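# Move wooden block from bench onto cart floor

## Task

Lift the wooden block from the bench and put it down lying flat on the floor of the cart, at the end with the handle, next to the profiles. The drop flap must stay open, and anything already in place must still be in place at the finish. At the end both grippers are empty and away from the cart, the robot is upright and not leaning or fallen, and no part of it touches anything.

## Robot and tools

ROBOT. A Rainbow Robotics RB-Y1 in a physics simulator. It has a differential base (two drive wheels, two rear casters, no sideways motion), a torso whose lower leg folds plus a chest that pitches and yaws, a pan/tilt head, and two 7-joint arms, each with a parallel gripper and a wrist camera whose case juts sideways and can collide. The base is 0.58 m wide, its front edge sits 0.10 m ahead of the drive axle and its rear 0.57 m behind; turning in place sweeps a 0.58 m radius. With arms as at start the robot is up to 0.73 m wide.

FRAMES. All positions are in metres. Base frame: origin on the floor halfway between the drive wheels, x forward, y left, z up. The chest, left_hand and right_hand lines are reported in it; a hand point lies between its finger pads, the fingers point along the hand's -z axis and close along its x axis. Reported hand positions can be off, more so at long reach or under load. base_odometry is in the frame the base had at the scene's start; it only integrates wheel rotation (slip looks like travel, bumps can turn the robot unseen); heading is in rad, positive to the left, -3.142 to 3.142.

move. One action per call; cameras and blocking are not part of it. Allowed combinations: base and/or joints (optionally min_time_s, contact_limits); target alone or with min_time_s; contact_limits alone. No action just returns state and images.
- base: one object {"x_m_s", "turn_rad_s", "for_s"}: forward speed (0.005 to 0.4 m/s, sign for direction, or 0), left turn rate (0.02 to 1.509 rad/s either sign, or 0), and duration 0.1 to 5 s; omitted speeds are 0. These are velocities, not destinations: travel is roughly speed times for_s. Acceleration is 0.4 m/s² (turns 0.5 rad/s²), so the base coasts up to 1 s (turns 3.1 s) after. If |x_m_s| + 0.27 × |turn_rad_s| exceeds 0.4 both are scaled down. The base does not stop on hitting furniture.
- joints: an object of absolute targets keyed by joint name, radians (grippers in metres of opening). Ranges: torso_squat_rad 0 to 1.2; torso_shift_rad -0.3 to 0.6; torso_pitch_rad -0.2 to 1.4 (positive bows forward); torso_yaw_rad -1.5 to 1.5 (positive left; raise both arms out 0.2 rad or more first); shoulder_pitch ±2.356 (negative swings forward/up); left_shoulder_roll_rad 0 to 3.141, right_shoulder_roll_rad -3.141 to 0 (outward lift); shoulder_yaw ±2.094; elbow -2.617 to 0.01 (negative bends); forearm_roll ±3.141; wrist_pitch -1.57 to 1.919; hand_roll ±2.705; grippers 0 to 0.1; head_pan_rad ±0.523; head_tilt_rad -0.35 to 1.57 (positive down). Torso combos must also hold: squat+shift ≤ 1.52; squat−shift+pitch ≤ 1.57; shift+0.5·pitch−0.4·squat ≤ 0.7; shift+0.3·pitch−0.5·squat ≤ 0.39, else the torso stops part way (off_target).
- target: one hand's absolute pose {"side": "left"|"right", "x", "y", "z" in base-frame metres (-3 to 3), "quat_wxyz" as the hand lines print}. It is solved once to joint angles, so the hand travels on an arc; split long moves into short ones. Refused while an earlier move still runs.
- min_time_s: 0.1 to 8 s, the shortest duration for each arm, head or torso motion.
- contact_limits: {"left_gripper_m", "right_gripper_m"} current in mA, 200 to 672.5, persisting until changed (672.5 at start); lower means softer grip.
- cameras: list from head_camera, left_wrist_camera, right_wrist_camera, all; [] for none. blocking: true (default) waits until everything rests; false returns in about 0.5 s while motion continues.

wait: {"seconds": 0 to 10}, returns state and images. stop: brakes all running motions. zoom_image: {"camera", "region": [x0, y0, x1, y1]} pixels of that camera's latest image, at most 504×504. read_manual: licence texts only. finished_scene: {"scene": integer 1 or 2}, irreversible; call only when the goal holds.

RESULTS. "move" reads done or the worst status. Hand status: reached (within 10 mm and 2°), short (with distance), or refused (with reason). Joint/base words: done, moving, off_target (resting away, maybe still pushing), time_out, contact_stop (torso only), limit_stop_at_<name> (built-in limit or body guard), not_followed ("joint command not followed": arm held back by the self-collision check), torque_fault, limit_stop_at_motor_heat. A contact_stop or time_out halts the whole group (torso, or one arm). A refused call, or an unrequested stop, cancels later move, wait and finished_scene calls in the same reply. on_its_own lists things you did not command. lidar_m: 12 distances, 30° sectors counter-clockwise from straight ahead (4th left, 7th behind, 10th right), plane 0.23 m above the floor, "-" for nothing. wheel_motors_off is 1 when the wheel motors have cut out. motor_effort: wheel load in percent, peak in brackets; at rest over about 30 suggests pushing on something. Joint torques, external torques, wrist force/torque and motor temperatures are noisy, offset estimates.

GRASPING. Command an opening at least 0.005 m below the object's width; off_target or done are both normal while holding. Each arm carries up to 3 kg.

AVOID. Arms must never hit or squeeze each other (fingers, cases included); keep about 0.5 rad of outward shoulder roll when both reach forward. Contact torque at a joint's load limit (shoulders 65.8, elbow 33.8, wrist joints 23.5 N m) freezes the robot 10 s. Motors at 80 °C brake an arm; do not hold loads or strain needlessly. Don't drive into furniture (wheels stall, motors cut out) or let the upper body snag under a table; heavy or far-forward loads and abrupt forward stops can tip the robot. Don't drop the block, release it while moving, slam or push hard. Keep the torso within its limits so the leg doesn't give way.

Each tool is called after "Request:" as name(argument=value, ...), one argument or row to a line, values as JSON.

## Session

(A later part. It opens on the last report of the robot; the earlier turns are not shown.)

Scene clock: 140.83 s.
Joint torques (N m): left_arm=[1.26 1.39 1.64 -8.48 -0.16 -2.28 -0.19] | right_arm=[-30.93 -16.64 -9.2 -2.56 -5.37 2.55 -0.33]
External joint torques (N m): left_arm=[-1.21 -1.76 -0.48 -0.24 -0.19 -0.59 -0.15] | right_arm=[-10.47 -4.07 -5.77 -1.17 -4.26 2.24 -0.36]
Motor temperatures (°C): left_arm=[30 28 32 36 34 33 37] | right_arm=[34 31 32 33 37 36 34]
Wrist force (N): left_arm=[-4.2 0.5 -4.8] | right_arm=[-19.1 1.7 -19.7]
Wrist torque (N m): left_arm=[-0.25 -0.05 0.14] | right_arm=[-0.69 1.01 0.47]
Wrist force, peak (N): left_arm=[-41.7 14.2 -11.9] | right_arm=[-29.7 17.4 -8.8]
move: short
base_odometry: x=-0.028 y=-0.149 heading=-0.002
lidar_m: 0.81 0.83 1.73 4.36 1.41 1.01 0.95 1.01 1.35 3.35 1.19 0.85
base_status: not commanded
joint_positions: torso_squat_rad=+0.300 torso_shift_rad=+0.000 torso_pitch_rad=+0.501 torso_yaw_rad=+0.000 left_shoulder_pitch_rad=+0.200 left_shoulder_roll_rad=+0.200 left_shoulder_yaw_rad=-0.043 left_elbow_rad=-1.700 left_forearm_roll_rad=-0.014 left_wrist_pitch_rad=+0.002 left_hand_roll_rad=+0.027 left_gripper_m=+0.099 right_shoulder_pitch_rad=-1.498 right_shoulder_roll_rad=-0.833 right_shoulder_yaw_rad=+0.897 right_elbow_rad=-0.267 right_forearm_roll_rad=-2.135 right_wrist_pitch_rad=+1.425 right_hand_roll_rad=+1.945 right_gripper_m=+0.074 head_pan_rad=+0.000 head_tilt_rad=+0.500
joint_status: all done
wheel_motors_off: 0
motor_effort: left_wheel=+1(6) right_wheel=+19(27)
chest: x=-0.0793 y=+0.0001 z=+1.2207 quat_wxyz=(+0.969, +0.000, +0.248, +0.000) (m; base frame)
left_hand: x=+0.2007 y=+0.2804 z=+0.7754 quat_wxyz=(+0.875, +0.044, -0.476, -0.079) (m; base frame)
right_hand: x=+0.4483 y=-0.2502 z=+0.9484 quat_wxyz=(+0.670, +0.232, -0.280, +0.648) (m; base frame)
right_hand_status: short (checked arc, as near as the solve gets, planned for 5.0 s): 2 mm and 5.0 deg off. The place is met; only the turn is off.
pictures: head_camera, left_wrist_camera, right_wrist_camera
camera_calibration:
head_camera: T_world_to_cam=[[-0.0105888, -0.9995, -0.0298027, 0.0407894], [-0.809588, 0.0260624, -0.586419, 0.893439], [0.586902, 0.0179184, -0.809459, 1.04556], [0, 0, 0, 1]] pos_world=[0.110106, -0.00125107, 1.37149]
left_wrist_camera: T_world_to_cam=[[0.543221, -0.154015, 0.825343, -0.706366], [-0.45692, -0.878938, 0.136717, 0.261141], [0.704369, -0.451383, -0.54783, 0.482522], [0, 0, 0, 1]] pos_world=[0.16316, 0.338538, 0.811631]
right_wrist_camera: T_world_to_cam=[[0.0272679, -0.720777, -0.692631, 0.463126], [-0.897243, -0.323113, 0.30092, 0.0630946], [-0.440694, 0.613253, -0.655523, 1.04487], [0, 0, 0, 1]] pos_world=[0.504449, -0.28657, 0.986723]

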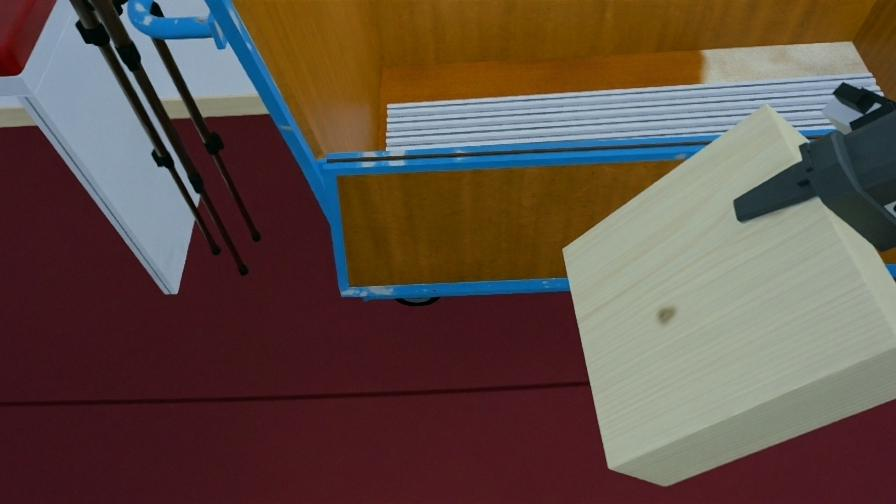

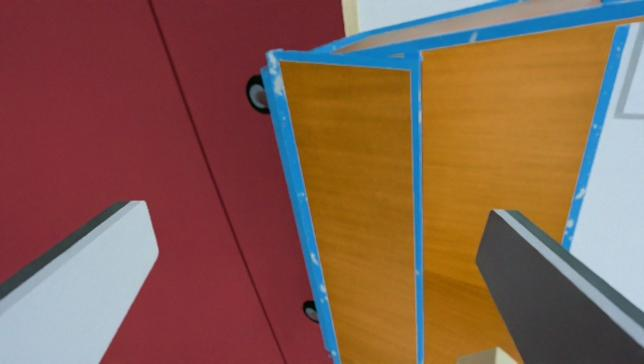

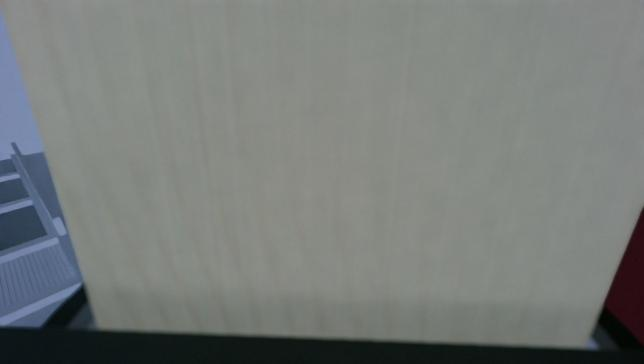

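Request:
move(
  base={"x_m_s":-0.15,"for_s":2},
  joints={"left_shoulder_roll_rad":0.7,"left_shoulder_pitch_rad":0.6,"left_elbow_rad":-2.0},
  cameras=[],
)

Request:
move(
  joints={"torso_squat_rad":0.5,"torso_pitch_rad":0.9,"torso_shift_rad":0.25,"head_tilt_rad":0.2},
  cameras=["head_camera"],
)

Request:
move(
  target={"side":"right","x":0.41,"y":-0.05,"z":0.88,"quat_wxyz":[0.6830,0.1830,-0.1830,0.6830]},
  min_time_s=5,
)

Scene clock: 151.73 s.
Joint torques (N m): left_arm=[6.15 4.48 5.51 -5.95 -0.18 -1.46 -0.26] | right_arm=[-30.49 -16.65 -8.93 -2.99 -5.5 2.53 -0.5]
External joint torques (N m): left_arm=[-1.13 -1.68 0.81 -0.08 -0.24 -0.16 -0.23] | right_arm=[-10.03 -4.08 -5.5 -1.6 -4.39 2.22 -0.54]
Motor temperatures (°C): left_arm=[30 28 32 36 34 33 37] | right_arm=[35 31 32 32 37 36 34]
Wrist force (N): left_arm=[-2.6 -0.8 -5.7] | right_arm=[-19.6 1.2 -20.0]
Wrist torque (N m): left_arm=[-0.23 0.02 0.13] | right_arm=[-0.65 0.97 0.46]
Wrist force, peak (N): left_arm=[-4.1 -0.5 -6.8] | right_arm=[-20.9 -0.3 -20.5]
move: done
base_odometry: x=-0.328 y=-0.149 heading=-0.001
lidar_m: 1.11 1.42 1.91 2.99 0.97 0.69 0.67 0.69 0.95 2.31 2.77 1.17
base_status: done (sent for 2 of 2 s)
joint_positions: torso_squat_rad=+0.300 torso_shift_rad=+0.000 torso_pitch_rad=+0.501 torso_yaw_rad=+0.000 left_shoulder_pitch_rad=+0.600 left_shoulder_roll_rad=+0.700 left_shoulder_yaw_rad=-0.043 left_elbow_rad=-2.000 left_forearm_roll_rad=-0.014 left_wrist_pitch_rad=+0.002 left_hand_roll_rad=+0.027 left_gripper_m=+0.099 right_shoulder_pitch_rad=-1.498 right_shoulder_roll_rad=-0.833 right_shoulder_yaw_rad=+0.897 right_elbow_rad=-0.267 right_forearm_roll_rad=-2.135 right_wrist_pitch_rad=+1.425 right_hand_roll_rad=+1.945 right_gripper_m=+0.074 head_pan_rad=+0.000 head_tilt_rad=+0.500
joint_status: all done
wheel_motors_off: 0
motor_effort: left_wheel=+9(39) right_wheel=-8(30)
chest: x=-0.0792 y=+0.0000 z=+1.2207 quat_wxyz=(+0.969, +0.000, +0.248, +0.000) (m; base frame)
left_hand: x=+0.1003 y=+0.3575 z=+0.8344 quat_wxyz=(+0.865, +0.080, -0.389, -0.305) (m; base frame)
right_hand: x=+0.4484 y=-0.2502 z=+0.9483 quat_wxyz=(+0.670, +0.232, -0.280, +0.648) (m; base frame)
pictures: none
No camera images: "cameras" was empty.

Scene clock: 154.23 s.
Joint torques (N m): left_arm=[12.12 2.47 3.03 -3.07 -0.26 -0.96 -0.27] | right_arm=[-21.45 -16.59 -7.06 -1.86 -4.08 5.4 -0.38]
External joint torques (N m): left_arm=[-1.16 -0.69 0.88 -0.11 -0.28 -0.12 -0.25] | right_arm=[-7.36 -3.61 -4.54 -1.67 -3.33 4.42 -0.41]
Motor temperatures (°C): left_arm=[30 28 32 36 34 33 37] | right_arm=[35 31 32 32 37 36 34]
Wrist force (N): left_arm=[-0.6 -0.1 -6.8] | right_arm=[-17.6 -8.4 -18.2]
Wrist torque (N m): left_arm=[-0.17 0.18 0.11] | right_arm=[-1.10 0.92 0.20]
Wrist force, peak (N): left_arm=[-1.7 -0.3 -7.8] | right_arm=[-19.4 -9.0 -19.7]
move: done
base_odometry: x=-0.328 y=-0.149 heading=-0.002
lidar_m: 1.10 1.42 1.90 3.00 0.98 0.67 0.66 0.69 0.94 2.31 2.78 1.17
base_status: not commanded
joint_positions: torso_squat_rad=+0.500 torso_shift_rad=+0.250 torso_pitch_rad=+0.901 torso_yaw_rad=+0.000 left_shoulder_pitch_rad=+0.600 left_shoulder_roll_rad=+0.700 left_shoulder_yaw_rad=-0.043 left_elbow_rad=-2.000 left_forearm_roll_rad=-0.014 left_wrist_pitch_rad=+0.002 left_hand_roll_rad=+0.027 left_gripper_m=+0.099 right_shoulder_pitch_rad=-1.499 right_shoulder_roll_rad=-0.833 right_shoulder_yaw_rad=+0.896 right_elbow_rad=-0.266 right_forearm_roll_rad=-2.135 right_wrist_pitch_rad=+1.425 right_hand_roll_rad=+1.945 right_gripper_m=+0.074 head_pan_rad=+0.000 head_tilt_rad=+0.200
joint_status: all done
wheel_motors_off: 0
motor_effort: left_wheel=+2(14) right_wheel=-3(10)
chest: x=+0.1668 y=+0.0000 z=+1.0678 quat_wxyz=(+0.900, +0.000, +0.435, +0.000) (m; base frame)
left_hand: x=+0.1816 y=+0.3575 z=+0.6422 quat_wxyz=(+0.926, +0.018, -0.210, -0.315) (m; base frame)
right_hand: x=+0.5471 y=-0.2502 z=+0.6116 quat_wxyz=(+0.712, +0.355, -0.142, +0.589) (m; base frame)
pictures: head_camera
camera_calibration:
head_camera: T_world_to_cam=[[-0.0135567, -0.999495, -0.0287281, 0.037332], [-0.864204, 0.0261637, -0.502461, 0.933363], [0.502959, 0.0180152, -0.864122, 0.790657], [0, 0, 0, 1]] pos_world=[0.409454, -0.00135101, 1.15328]

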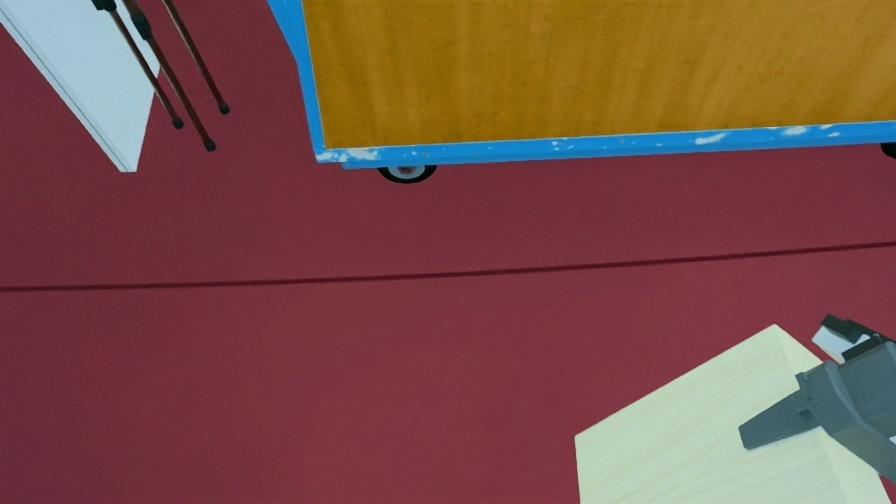

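Scene clock: 159.57 s.
Joint torques (N m): left_arm=[11.99 2.2 2.75 -2.91 -0.18 -1.01 -0.14] | right_arm=[-17.36 -6.56 -13.83 -4.77 -0.04 -4.37 -0.16]
External joint torques (N m): left_arm=[-1.29 -0.96 0.6 0.05 -0.21 -0.17 -0.13] | right_arm=[-6.93 0.49 -6.38 -2.73 -0.33 -3.38 -0.19]
Motor temperatures (°C): left_arm=[31 28 32 36 34 33 37] | right_arm=[35 31 32 32 37 37 34]
Wrist force (N): left_arm=[-0.9 0.1 -7.2] | right_arm=[-14.6 0.2 -23.4]
Wrist torque (N m): left_arm=[-0.24 0.17 0.11] | right_arm=[-0.48 0.77 0.01]
Wrist force, peak (N): left_arm=[-2.0 0.6 -8.2] | right_arm=[-17.4 -9.0 -21.0]
move: done
base_odometry: x=-0.328 y=-0.149 heading=-0.002
lidar_m: 1.11 1.42 1.91 2.99 0.99 0.69 0.66 0.70 0.94 2.32 2.79 1.18
base_status: not commanded
joint_positions: torso_squat_rad=+0.500 torso_shift_rad=+0.250 torso_pitch_rad=+0.901 torso_yaw_rad=+0.000 left_shoulder_pitch_rad=+0.600 left_shoulder_roll_rad=+0.700 left_shoulder_yaw_rad=-0.043 left_elbow_rad=-2.000 left_forearm_roll_rad=-0.014 left_wrist_pitch_rad=+0.002 left_hand_roll_rad=+0.027 left_gripper_m=+0.099 right_shoulder_pitch_rad=-1.677 right_shoulder_roll_rad=-1.402 right_shoulder_yaw_rad=+0.882 right_elbow_rad=-2.616 right_forearm_roll_rad=-1.336 right_wrist_pitch_rad=+1.131 right_hand_roll_rad=-0.104 right_gripper_m=+0.074 head_pan_rad=+0.000 head_tilt_rad=+0.200
joint_status: all done
wheel_motors_off: 0
motor_effort: left_wheel=+2(2) right_wheel=+0(5)
chest: x=+0.1668 y=+0.0000 z=+1.0678 quat_wxyz=(+0.900, +0.000, +0.435, +0.000) (m; base frame)
left_hand: x=+0.1816 y=+0.3575 z=+0.6421 quat_wxyz=(+0.926, +0.018, -0.210, -0.315) (m; base frame)
right_hand: x=+0.4102 y=-0.0504 z=+0.8791 quat_wxyz=(+0.682, +0.191, -0.171, +0.685) (m; base frame)
right_hand_status: reached (checked arc, as near as the solve gets, planned for 5.0 s): 1 mm and 1.7 deg off.
pictures: head_camera, left_wrist_camera, right_wrist_camera
camera_calibration:
head_camera: T_world_to_cam=[[-0.0135173, -0.9995, -0.0285964, 0.0371639], [-0.864178, 0.0260644, -0.50251, 0.933409], [0.503004, 0.0179198, -0.864098, 0.790611], [0, 0, 0, 1]] pos_world=[0.409454, -0.00135107, 1.15328]
left_wrist_camera: T_world_to_cam=[[0.732536, -0.569436, 0.373006, -0.169611], [-0.674242, -0.682397, 0.28237, 0.214077], [0.0937463, -0.458342, -0.883818, 0.786872], [0, 0, 0, 1]] pos_world=[0.19482, 0.410159, 0.698269]
right_wrist_camera: T_world_to_cam=[[0.0264862, -0.855312, -0.517436, 0.399709], [-0.846684, -0.294371, 0.443251, -0.0300789], [-0.531436, 0.426365, -0.731976, 0.955088], [0, 0, 0, 1]] pos_world=[0.471514, -0.074194, 0.919258]

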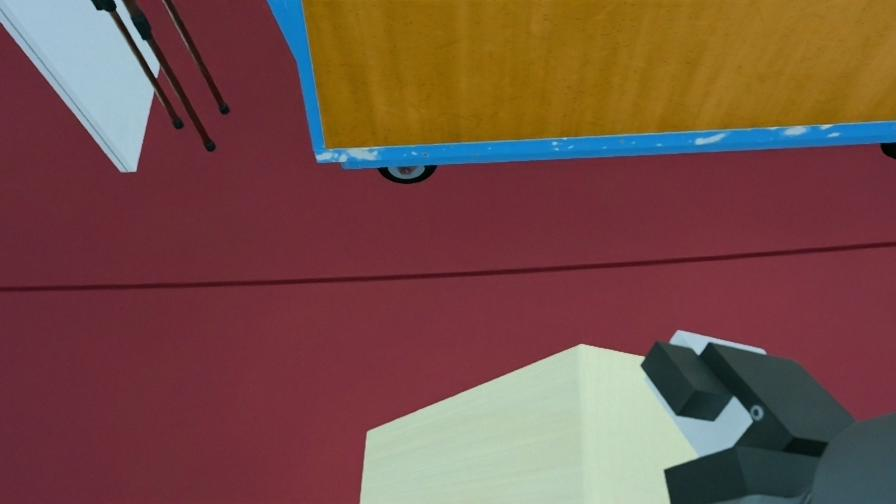

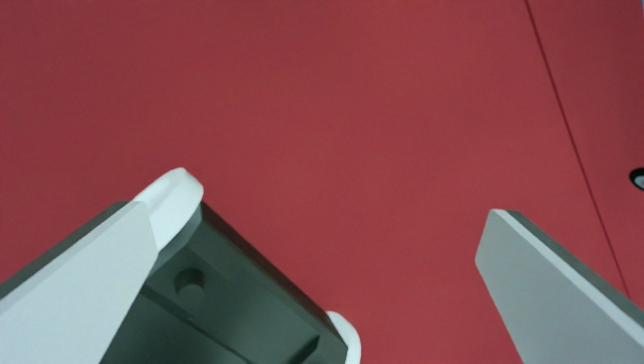

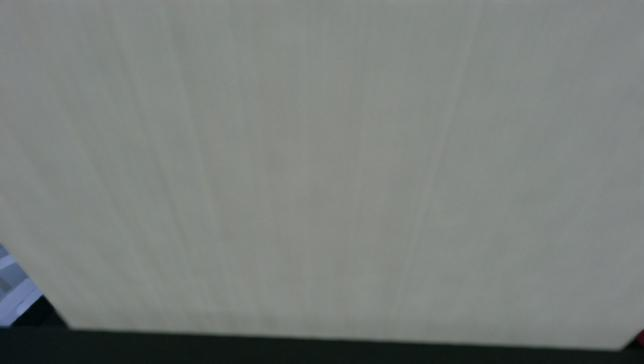

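Request:
move(
  base={"x_m_s":0.15,"for_s":4.6},
)

Request:
move(
  base={"x_m_s":0.1,"for_s":1.6},
)

Scene clock: 166.80 s.
Joint torques (N m): left_arm=[12.41 2.15 2.76 -3 -0.2 -1.11 -0.16] | right_arm=[-16.24 -6.16 -13.1 -4.63 -0.13 -4.38 -0.15]
External joint torques (N m): left_arm=[-0.86 -1.02 0.61 -0.03 -0.23 -0.27 -0.14] | right_arm=[-5.81 0.9 -5.65 -2.58 -0.42 -3.39 -0.18]
Motor temperatures (°C): left_arm=[31 28 32 36 34 33 37] | right_arm=[35 31 32 32 36 37 34]
Wrist force (N): left_arm=[-0.9 0.7 -6.6] | right_arm=[-14.5 0.2 -23.1]
Wrist torque (N m): left_arm=[-0.25 0.12 0.10] | right_arm=[-0.36 0.71 0.02]
Wrist force, peak (N): left_arm=[-1.7 -0.2 -7.9] | right_arm=[-14.5 0.5 -24.5]
move: done
base_odometry: x=+0.362 y=-0.150 heading=-0.002
lidar_m: 0.42 0.43 0.90 4.20 2.00 1.40 1.35 1.41 1.88 4.69 0.62 0.44
base_status: done (sent for 4.6 of 4.6 s)
joint_positions: torso_squat_rad=+0.500 torso_shift_rad=+0.250 torso_pitch_rad=+0.901 torso_yaw_rad=+0.000 left_shoulder_pitch_rad=+0.600 left_shoulder_roll_rad=+0.700 left_shoulder_yaw_rad=-0.043 left_elbow_rad=-2.000 left_forearm_roll_rad=-0.014 left_wrist_pitch_rad=+0.002 left_hand_roll_rad=+0.027 left_gripper_m=+0.099 right_shoulder_pitch_rad=-1.678 right_shoulder_roll_rad=-1.402 right_shoulder_yaw_rad=+0.882 right_elbow_rad=-2.616 right_forearm_roll_rad=-1.336 right_wrist_pitch_rad=+1.131 right_hand_roll_rad=-0.104 right_gripper_m=+0.074 head_pan_rad=+0.000 head_tilt_rad=+0.200
joint_status: not commanded
wheel_motors_off: 0
motor_effort: left_wheel=-4(26) right_wheel=+5(20)
chest: x=+0.1667 y=+0.0000 z=+1.0678 quat_wxyz=(+0.900, +0.000, +0.435, +0.000) (m; base frame)
left_hand: x=+0.1816 y=+0.3575 z=+0.6422 quat_wxyz=(+0.925, +0.018, -0.210, -0.315) (m; base frame)
right_hand: x=+0.4102 y=-0.0503 z=+0.8792 quat_wxyz=(+0.682, +0.190, -0.171, +0.686) (m; base frame)
pictures: head_camera, left_wrist_camera, right_wrist_camera
camera_calibration:
head_camera: T_world_to_cam=[[-0.0135147, -0.9995, -0.0285956, 0.0371619], [-0.864135, 0.0260633, -0.502585, 0.933478], [0.503079, 0.0179182, -0.864055, 0.790529], [0, 0, 0, 1]] pos_world=[0.409454, -0.00135107, 1.15328]
left_wrist_camera: T_world_to_cam=[[0.732411, -0.569481, 0.373183, -0.169692], [-0.674351, -0.682364, 0.282188, 0.214212], [0.0939462, -0.458334, -0.883801, 0.786818], [0, 0, 0, 1]] pos_world=[0.19482, 0.41016, 0.698268]
right_wrist_camera: T_world_to_cam=[[0.0267466, -0.855291, -0.517457, 0.39966], [-0.846861, -0.294426, 0.442876, -0.0296981], [-0.531141, 0.426369, -0.732187, 0.955218], [0, 0, 0, 1]] pos_world=[0.471516, -0.0741937, 0.919358]

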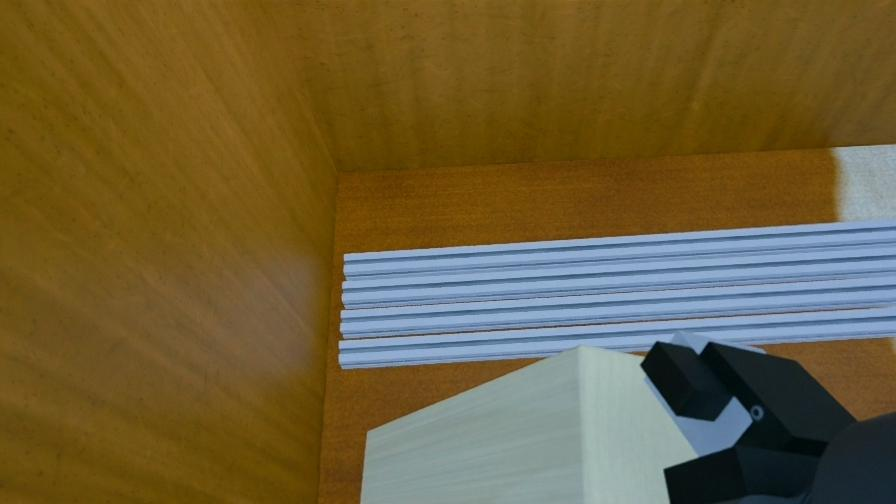

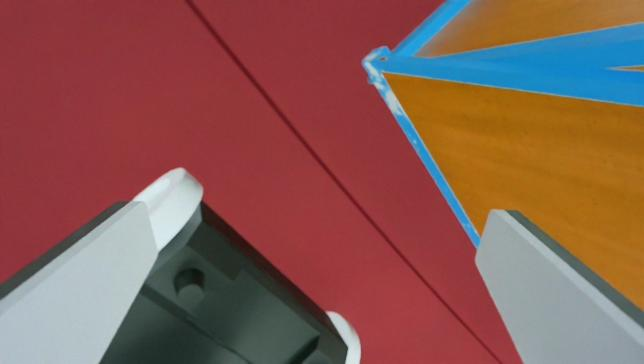

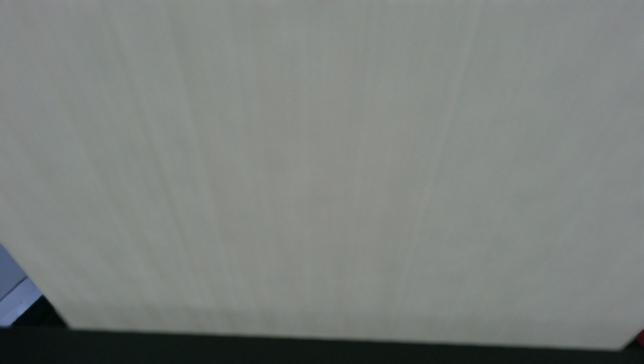

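Scene clock: 168.97 s.
Joint torques (N m): left_arm=[12.51 2.01 2.91 -2.92 -0.27 -0.98 -0.37] | right_arm=[-16.28 -6.86 -13.23 -4.59 -0.07 -4.4 -0.12]
External joint torques (N m): left_arm=[-0.76 -1.15 0.76 0.05 -0.3 -0.14 -0.35] | right_arm=[-5.85 0.2 -5.77 -2.54 -0.36 -3.41 -0.15]
Motor temperatures (°C): left_arm=[31 28 32 36 34 33 37] | right_arm=[35 31 32 32 36 37 34]
Wrist force (N): left_arm=[-1.1 0.1 -7.7] | right_arm=[-13.7 0.4 -22.8]
Wrist torque (N m): left_arm=[-0.23 0.13 0.10] | right_arm=[-0.32 0.85 0.04]
Wrist force, peak (N): left_arm=[-1.1 0.5 -8.2] | right_arm=[-15.3 1.6 -23.8]
move: done
base_odometry: x=+0.522 y=-0.150 heading=-0.003
lidar_m: 0.26 0.27 0.36 1.50 2.23 1.59 1.50 1.57 2.10 4.75 0.40 0.28
base_status: done (sent for 1.6 of 1.6 s)
joint_positions: torso_squat_rad=+0.500 torso_shift_rad=+0.250 torso_pitch_rad=+0.901 torso_yaw_rad=+0.000 left_shoulder_pitch_rad=+0.600 left_shoulder_roll_rad=+0.700 left_shoulder_yaw_rad=-0.043 left_elbow_rad=-2.000 left_forearm_roll_rad=-0.014 left_wrist_pitch_rad=+0.002 left_hand_roll_rad=+0.027 left_gripper_m=+0.099 right_shoulder_pitch_rad=-1.678 right_shoulder_roll_rad=-1.402 right_shoulder_yaw_rad=+0.882 right_elbow_rad=-2.616 right_forearm_roll_rad=-1.336 right_wrist_pitch_rad=+1.131 right_hand_roll_rad=-0.104 right_gripper_m=+0.074 head_pan_rad=+0.000 head_tilt_rad=+0.200
joint_status: not commanded
wheel_motors_off: 0
motor_effort: left_wheel=-6(21) right_wheel=+5(28)
chest: x=+0.1668 y=+0.0000 z=+1.0678 quat_wxyz=(+0.900, +0.000, +0.435, +0.000) (m; base frame)
left_hand: x=+0.1817 y=+0.3575 z=+0.6422 quat_wxyz=(+0.925, +0.018, -0.210, -0.315) (m; base frame)
right_hand: x=+0.4102 y=-0.0503 z=+0.8792 quat_wxyz=(+0.682, +0.190, -0.171, +0.686) (m; base frame)
pictures: head_camera, left_wrist_camera, right_wrist_camera
camera_calibration:
head_camera: T_world_to_cam=[[-0.0135147, -0.9995, -0.0285956, 0.0371619], [-0.864135, 0.0260633, -0.502585, 0.933478], [0.503079, 0.0179182, -0.864055, 0.790529], [0, 0, 0, 1]] pos_world=[0.409454, -0.00135107, 1.15328]
left_wrist_camera: T_world_to_cam=[[0.732406, -0.569455, 0.373233, -0.169737], [-0.674357, -0.682334, 0.282248, 0.214159], [0.0939421, -0.458413, -0.883761, 0.786823], [0, 0, 0, 1]] pos_world=[0.19482, 0.410159, 0.698269]
right_wrist_camera: T_world_to_cam=[[0.0267893, -0.855276, -0.517479, 0.399661], [-0.84686, -0.294469, 0.44285, -0.0296776], [-0.531141, 0.426369, -0.732188, 0.955218], [0, 0, 0, 1]] pos_world=[0.471516, -0.0741935, 0.919358]

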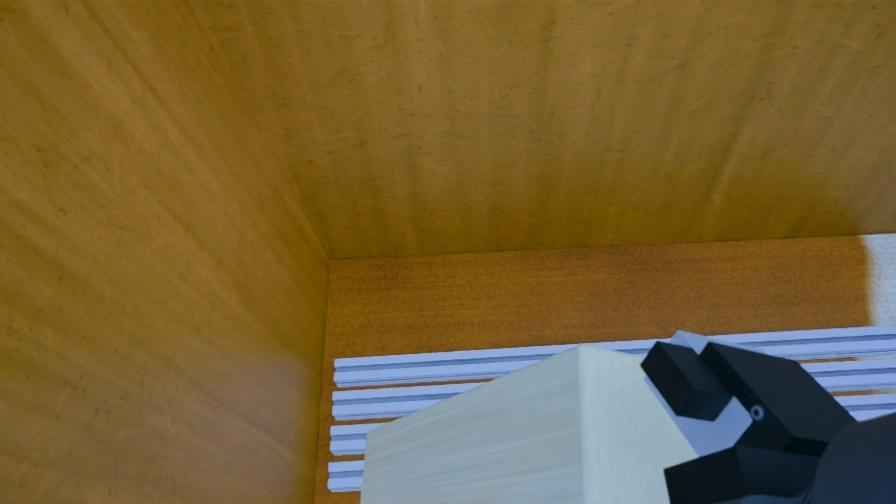

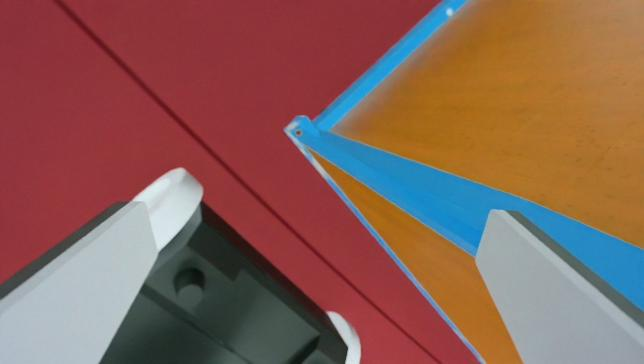

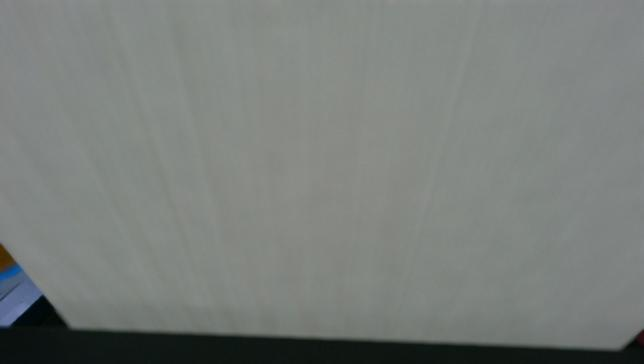

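Request:
move(
  joints={"torso_squat_rad":0.8,"torso_pitch_rad":1.07,"torso_shift_rad":0.33,"head_tilt_rad":0.15},
  min_time_s=4,
)

Request:
move(
  target={"side":"right","x":0.438,"y":-0.05,"z":0.6,"quat_wxyz":[0.6830,0.1830,-0.1830,0.6830]},
  min_time_s=4,
)

Scene clock: 178.47 s.
Joint torques (N m): left_arm=[12.51 1.71 2.56 -1.91 -0.2 -0.99 -0.25] | right_arm=[1.01 -6.47 6.42 -11.45 -4.96 8 2.89]
External joint torques (N m): left_arm=[-1.8 -0.76 0.99 0.32 -0.22 -0.27 -0.24] | right_arm=[11.03 0.63 13.65 -8.69 -5.12 9.02 2.86]
Motor temperatures (°C): left_arm=[31 28 32 36 34 32 37] | right_arm=[35 30 32 31 36 37 34]
Wrist force (N): left_arm=[-0.6 -0.2 -8.3] | right_arm=[17.4 -22.9 12.9]
Wrist torque (N m): left_arm=[-0.16 0.17 0.10] | right_arm=[-0.68 -4.83 -3.37]
Wrist force, peak (N): left_arm=[-0.4 -0.8 -8.4] | right_arm=[12.1 -39.0 45.8]
move: contact_stop
base_odometry: x=+0.522 y=-0.150 heading=-0.003
lidar_m: 0.25 0.26 0.36 1.50 2.23 1.59 1.51 1.58 2.09 4.75 0.37 0.27
base_status: not commanded
joint_positions: torso_squat_rad=+0.676 torso_shift_rad=+0.292 torso_pitch_rad=+0.987 torso_yaw_rad=+0.003 left_shoulder_pitch_rad=+0.600 left_shoulder_roll_rad=+0.700 left_shoulder_yaw_rad=-0.043 left_elbow_rad=-2.000 left_forearm_roll_rad=-0.014 left_wrist_pitch_rad=+0.002 left_hand_roll_rad=+0.027 left_gripper_m=+0.099 right_shoulder_pitch_rad=-1.682 right_shoulder_roll_rad=-1.402 right_shoulder_yaw_rad=+0.877 right_elbow_rad=-2.615 right_forearm_roll_rad=-1.335 right_wrist_pitch_rad=+1.128 right_hand_roll_rad=-0.105 right_gripper_m=+0.077 head_pan_rad=+0.000 head_tilt_rad=+0.150
joint_status: torso_squat_rad contact_stop (moved +0.176 of +0.300); torso_shift_rad contact_stop (moved +0.042 of +0.080); torso_pitch_rad contact_stop (moved +0.086 of +0.169); the others done
wheel_motors_off: 0
on_its_own: torso_squat_rad is held at +0.676, not at your +0.800, since a contact_stop; torso_shift_rad is held at +0.292, not at your +0.330, since a contact_stop; torso_pitch_rad is held at +0.988, not at your +1.070, since a contact_stop
motor_effort: left_wheel=-14(72) right_wheel=+1(19)
chest: x=+0.1876 y=-0.0002 z=+0.9741 quat_wxyz=(+0.881, +0.001, +0.474, +0.001) (m; base frame)
left_hand: x=+0.1651 y=+0.3585 z=+0.5498 quat_wxyz=(+0.934, +0.006, -0.169, -0.315) (m; base frame)
right_hand: x=+0.4167 y=-0.0480 z=+0.7671 quat_wxyz=(+0.687, +0.220, -0.148, +0.676) (m; base frame)
pictures: head_camera, left_wrist_camera, right_wrist_camera
camera_calibration:
head_camera: T_world_to_cam=[[-0.0130361, -0.999434, -0.0310212, 0.0366694], [-0.88189, 0.0261138, -0.470731, 0.876701], [0.471274, 0.0212208, -0.881731, 0.712216], [0, 0, 0, 1]] pos_world=[0.437983, -0.00135922, 1.04181]
left_wrist_camera: T_world_to_cam=[[0.762842, -0.569157, 0.30681, -0.0911038], [-0.646337, -0.684371, 0.337468, 0.195495], [0.0178999, -0.455738, -0.889934, 0.722173], [0, 0, 0, 1]] pos_world=[0.182927, 0.411061, 0.604665]
right_wrist_camera: T_world_to_cam=[[-0.0146695, -0.850285, -0.526119, 0.367593], [-0.809993, -0.298401, 0.504844, -0.0370493], [-0.586255, 0.433559, -0.684348, 0.862273], [0, 0, 0, 1]] pos_world=[0.480895, -0.0723426, 0.802197]

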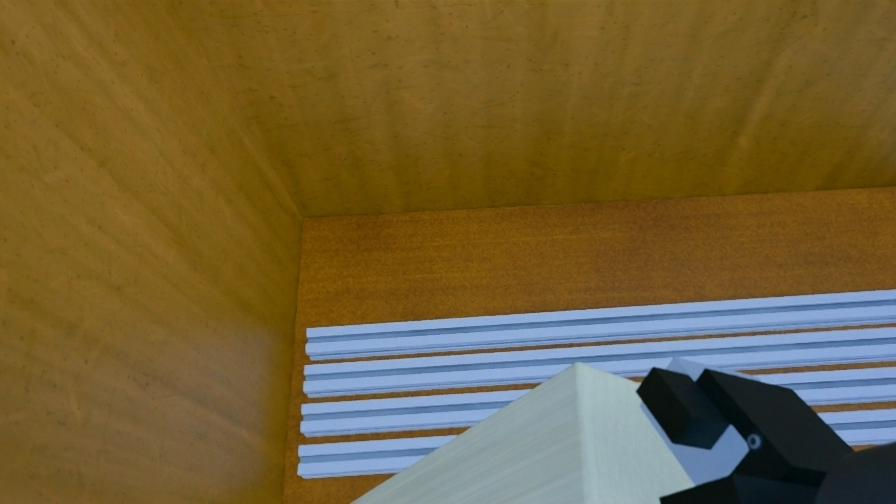

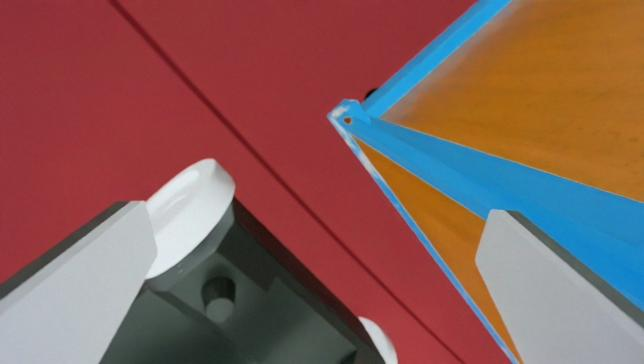

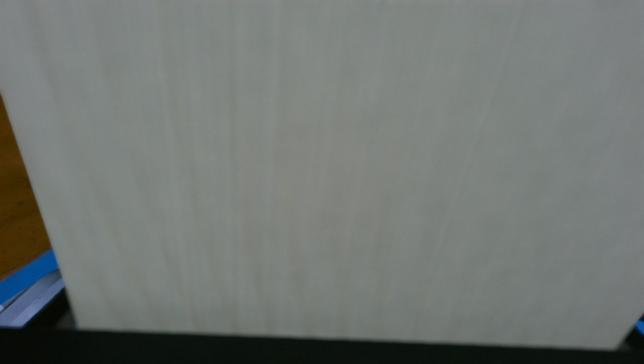

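not run: a stop that you did not command came earlier in this reply.

Request:
move(
  joints={"torso_squat_rad":0.5,"torso_pitch_rad":0.9,"torso_shift_rad":0.25},
  min_time_s=3,
  cameras=["head_camera","right_wrist_camera"],
)

Request:
move(
  target={"side":"right","x":0.47,"y":-0.05,"z":0.87,"quat_wxyz":[0.6830,0.1830,-0.1830,0.6830]},
  min_time_s=3,
)

Scene clock: 183.07 s.
Joint torques (N m): left_arm=[11.86 2.37 3.2 -2.75 -0.15 -1.14 -0.27] | right_arm=[-13.57 -6.3 -10.98 -4.91 -0.53 -4.31 0.02]
External joint torques (N m): left_arm=[-1.41 -0.82 1.03 0.2 -0.18 -0.3 -0.25] | right_arm=[-3.12 0.72 -3.51 -2.87 -0.82 -3.32 0]
Motor temperatures (°C): left_arm=[31 28 32 36 34 32 37] | right_arm=[35 30 32 31 36 37 34]
Wrist force (N): left_arm=[-1.9 0.1 -7.1] | right_arm=[-14.4 0.4 -23.3]
Wrist torque (N m): left_arm=[-0.25 0.06 0.13] | right_arm=[-0.60 0.72 0.16]
Wrist force, peak (N): left_arm=[-1.2 1.0 -8.1] | right_arm=[17.8 -23.5 13.3]
move: done
base_odometry: x=+0.522 y=-0.150 heading=-0.003
lidar_m: 0.25 0.26 0.36 1.49 2.24 1.59 1.51 1.58 2.08 4.77 0.41 0.27
base_status: not commanded
joint_positions: torso_squat_rad=+0.500 torso_shift_rad=+0.250 torso_pitch_rad=+0.901 torso_yaw_rad=+0.003 left_shoulder_pitch_rad=+0.600 left_shoulder_roll_rad=+0.700 left_shoulder_yaw_rad=-0.043 left_elbow_rad=-2.000 left_forearm_roll_rad=-0.014 left_wrist_pitch_rad=+0.002 left_hand_roll_rad=+0.027 left_gripper_m=+0.099 right_shoulder_pitch_rad=-1.678 right_shoulder_roll_rad=-1.402 right_shoulder_yaw_rad=+0.881 right_elbow_rad=-2.616 right_forearm_roll_rad=-1.336 right_wrist_pitch_rad=+1.131 right_hand_roll_rad=-0.104 right_gripper_m=+0.075 head_pan_rad=+0.000 head_tilt_rad=+0.150
joint_status: all done
wheel_motors_off: 0
motor_effort: left_wheel=-7(14) right_wheel=+5(7)
chest: x=+0.1667 y=+0.0000 z=+1.0678 quat_wxyz=(+0.900, +0.001, +0.435, +0.001) (m; base frame)
left_hand: x=+0.1809 y=+0.3585 z=+0.6430 quat_wxyz=(+0.926, +0.019, -0.209, -0.314) (m; base frame)
right_hand: x=+0.4106 y=-0.0493 z=+0.8793 quat_wxyz=(+0.681, +0.191, -0.172, +0.686) (m; base frame)
pictures: head_camera, right_wrist_camera
camera_calibration:
head_camera: T_world_to_cam=[[-0.0102711, -0.99945, -0.0315338, 0.039641], [-0.837951, 0.0258111, -0.545135, 0.974655], [0.545649, 0.0208246, -0.837755, 0.745338], [0, 0, 0, 1]] pos_world=[0.410427, -0.00105913, 1.15698]
right_wrist_camera: T_world_to_cam=[[0.0287813, -0.853748, -0.51989, 0.402014], [-0.846806, -0.297179, 0.44114, -0.0278576], [-0.531123, 0.427549, -0.731512, 0.95455], [0, 0, 0, 1]] pos_world=[0.471823, -0.0731767, 0.919557]

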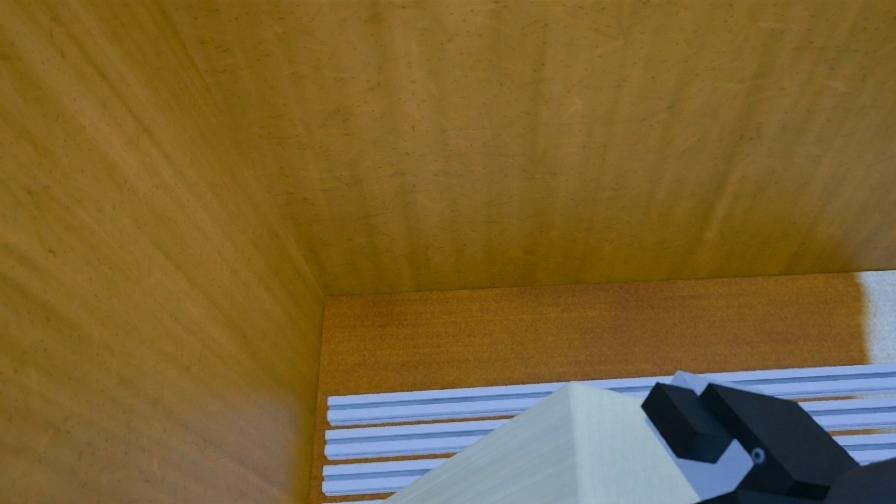

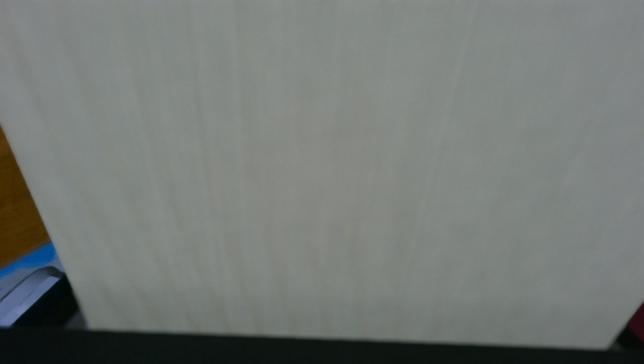

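Scene clock: 186.40 s.
Joint torques (N m): left_arm=[11.76 2.06 3.34 -2.67 -0.12 -1.06 -0.16] | right_arm=[-20.39 -4.04 -16.2 -3.67 -1.08 -4.37 0.06]
External joint torques (N m): left_arm=[-1.52 -1.13 1.17 0.28 -0.15 -0.22 -0.14] | right_arm=[-8.22 3.62 -7.48 -1.59 -1.23 -3.37 0.04]
Motor temperatures (°C): left_arm=[31 28 32 36 34 32 37] | right_arm=[35 30 32 31 36 37 34]
Wrist force (N): left_arm=[-1.5 -0.1 -7.1] | right_arm=[-14.8 0.9 -23.5]
Wrist torque (N m): left_arm=[-0.21 0.04 0.10] | right_arm=[-0.58 0.72 0.17]
Wrist force, peak (N): left_arm=[-1.4 0.3 -7.8] | right_arm=[-14.6 0.7 -23.9]
move: done
base_odometry: x=+0.522 y=-0.150 heading=-0.003
lidar_m: 0.25 0.27 0.37 1.49 2.24 1.59 1.51 1.58 2.09 4.76 0.37 0.27
base_status: not commanded
joint_positions: torso_squat_rad=+0.500 torso_shift_rad=+0.250 torso_pitch_rad=+0.901 torso_yaw_rad=+0.003 left_shoulder_pitch_rad=+0.600 left_shoulder_roll_rad=+0.700 left_shoulder_yaw_rad=-0.043 left_elbow_rad=-2.000 left_forearm_roll_rad=-0.014 left_wrist_pitch_rad=+0.002 left_hand_roll_rad=+0.027 left_gripper_m=+0.099 right_shoulder_pitch_rad=-1.687 right_shoulder_roll_rad=-1.386 right_shoulder_yaw_rad=+0.880 right_elbow_rad=-2.405 right_forearm_roll_rad=-1.403 right_wrist_pitch_rad=+1.101 right_hand_roll_rad=+0.096 right_gripper_m=+0.075 head_pan_rad=+0.000 head_tilt_rad=+0.150
joint_status: all done
wheel_motors_off: 0
motor_effort: left_wheel=-7(8) right_wheel=+5(8)
chest: x=+0.1667 y=+0.0000 z=+1.0678 quat_wxyz=(+0.900, +0.001, +0.435, +0.001) (m; base frame)
left_hand: x=+0.1809 y=+0.3585 z=+0.6430 quat_wxyz=(+0.926, +0.019, -0.209, -0.314) (m; base frame)
right_hand: x=+0.4692 y=-0.0510 z=+0.8690 quat_wxyz=(+0.684, +0.182, -0.182, +0.682) (m; base frame)
right_hand_status: reached (checked arc, planned for 3.0 s): 2 mm and 0.2 deg off.
pictures: head_camera, left_wrist_camera, right_wrist_camera
camera_calibration:
head_camera: T_world_to_cam=[[-0.0102728, -0.99945, -0.0315295, 0.0396367], [-0.83798, 0.0258091, -0.545091, 0.974615], [0.545605, 0.0208215, -0.837784, 0.74539], [0, 0, 0, 1]] pos_world=[0.410427, -0.00105913, 1.15698]
left_wrist_camera: T_world_to_cam=[[0.733536, -0.568931, 0.371808, -0.168412], [-0.67303, -0.68423, 0.280822, 0.215499], [0.0946336, -0.456231, -0.884815, 0.787811], [0, 0, 0, 1]] pos_world=[0.194021, 0.41106, 0.699167]
right_wrist_camera: T_world_to_cam=[[0.0266095, -0.853762, -0.519982, 0.394563], [-0.861151, -0.283735, 0.421798, 0.0500918], [-0.507652, 0.43656, -0.742768, 0.978019], [0, 0, 0, 1]] pos_world=[0.529131, -0.0758881, 0.910478]

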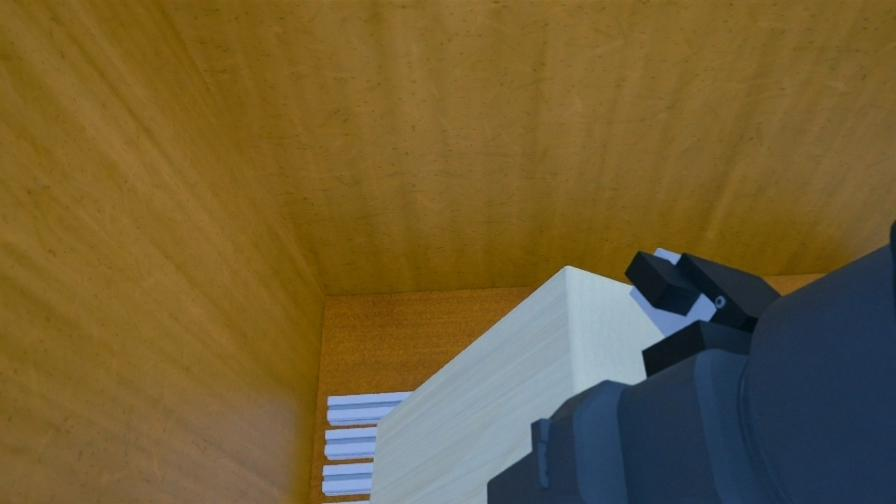

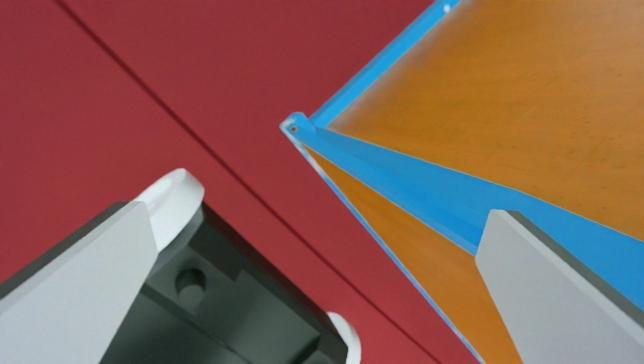

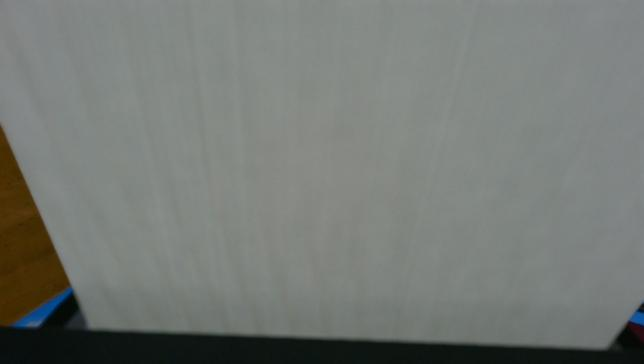

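Request:
move(
  target={"side":"right","x":0.455,"y":-0.05,"z":0.70,"quat_wxyz":[0.6830,0.1830,-0.1830,0.6830]},
  min_time_s=4,
)

Scene clock: 191.60 s.
Joint torques (N m): left_arm=[11.78 2.06 3.22 -2.86 -0.15 -0.96 -0.25] | right_arm=[-14.78 -3.2 -11.02 -11.78 -0.83 -4.23 0.03]
External joint torques (N m): left_arm=[-1.49 -1.13 1.05 0.1 -0.18 -0.12 -0.23] | right_arm=[-3.75 4.38 -3.45 -6.02 -0.9 -3.24 0.01]
Motor temperatures (°C): left_arm=[31 28 31 36 34 32 37] | right_arm=[35 30 32 31 36 37 34]
Wrist force (N): left_arm=[-1.1 -0.5 -7.2] | right_arm=[-14.2 1.0 -24.2]
Wrist torque (N m): left_arm=[-0.19 0.12 0.09] | right_arm=[-0.61 0.72 0.20]
Wrist force, peak (N): left_arm=[-1.3 0.0 -8.0] | right_arm=[-14.1 1.0 -24.4]
move: done
base_odometry: x=+0.522 y=-0.150 heading=-0.003
lidar_m: 0.25 0.26 0.37 1.49 2.24 1.59 1.51 1.58 2.09 4.76 0.38 0.27
base_status: not commanded
joint_positions: torso_squat_rad=+0.500 torso_shift_rad=+0.250 torso_pitch_rad=+0.901 torso_yaw_rad=+0.003 left_shoulder_pitch_rad=+0.600 left_shoulder_roll_rad=+0.700 left_shoulder_yaw_rad=-0.043 left_elbow_rad=-2.000 left_forearm_roll_rad=-0.014 left_wrist_pitch_rad=+0.002 left_hand_roll_rad=+0.027 left_gripper_m=+0.099 right_shoulder_pitch_rad=-1.377 right_shoulder_roll_rad=-1.179 right_shoulder_yaw_rad=+1.123 right_elbow_rad=-2.108 right_forearm_roll_rad=-0.961 right_wrist_pitch_rad=+0.828 right_hand_roll_rad=+0.239 right_gripper_m=+0.075 head_pan_rad=+0.000 head_tilt_rad=+0.150
joint_status: all done
wheel_motors_off: 0
motor_effort: left_wheel=-7(8) right_wheel=+6(9)
chest: x=+0.1667 y=+0.0000 z=+1.0678 quat_wxyz=(+0.900, +0.001, +0.435, +0.001) (m; base frame)
left_hand: x=+0.1809 y=+0.3585 z=+0.6430 quat_wxyz=(+0.926, +0.019, -0.209, -0.314) (m; base frame)
right_hand: x=+0.4546 y=-0.0516 z=+0.6995 quat_wxyz=(+0.684, +0.182, -0.182, +0.683) (m; base frame)
right_hand_status: reached (checked arc, planned for 4.0 s): 2 mm and 0.2 deg off.
pictures: head_camera, left_wrist_camera, right_wrist_camera
camera_calibration:
head_camera: T_world_to_cam=[[-0.0102728, -0.99945, -0.0315295, 0.0396367], [-0.83798, 0.0258091, -0.545091, 0.974615], [0.545605, 0.0208215, -0.837784, 0.74539], [0, 0, 0, 1]] pos_world=[0.410427, -0.00105913, 1.15698]
left_wrist_camera: T_world_to_cam=[[0.733536, -0.568931, 0.371808, -0.168412], [-0.67303, -0.68423, 0.280822, 0.215499], [0.0946336, -0.456231, -0.884815, 0.787811], [0, 0, 0, 1]] pos_world=[0.194021, 0.41106, 0.699167]
right_wrist_camera: T_world_to_cam=[[0.0275399, -0.85428, -0.519084, 0.305303], [-0.861289, -0.283846, 0.421442, 0.109115], [-0.507369, 0.435474, -0.743598, 0.845467], [0, 0, 0, 1]] pos_world=[0.514535, -0.0763929, 0.74118]

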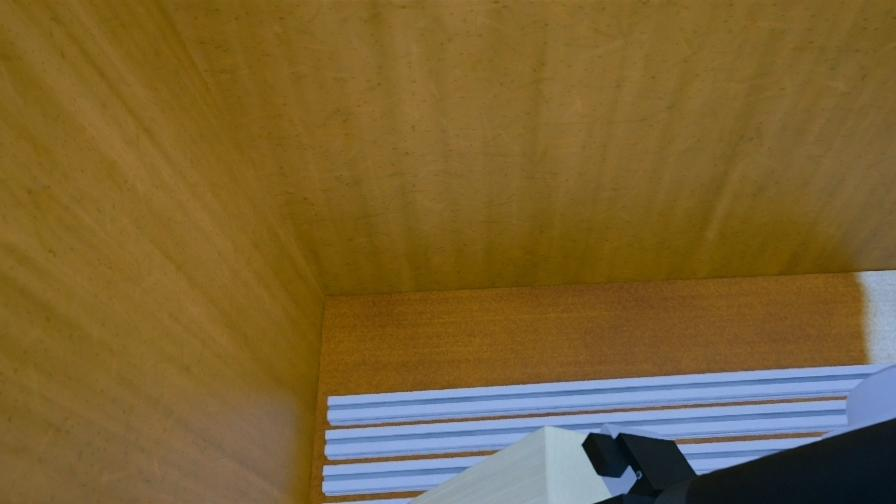

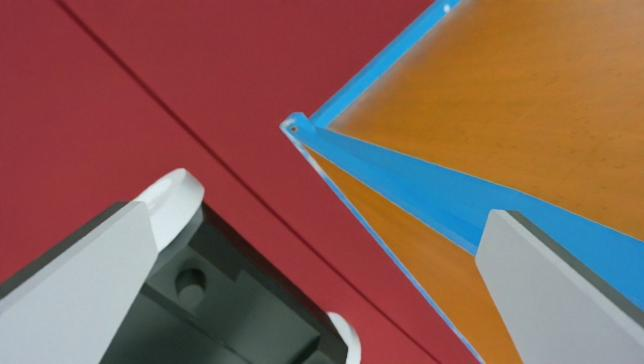

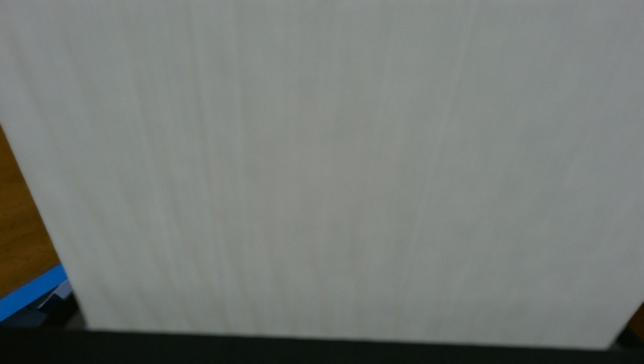

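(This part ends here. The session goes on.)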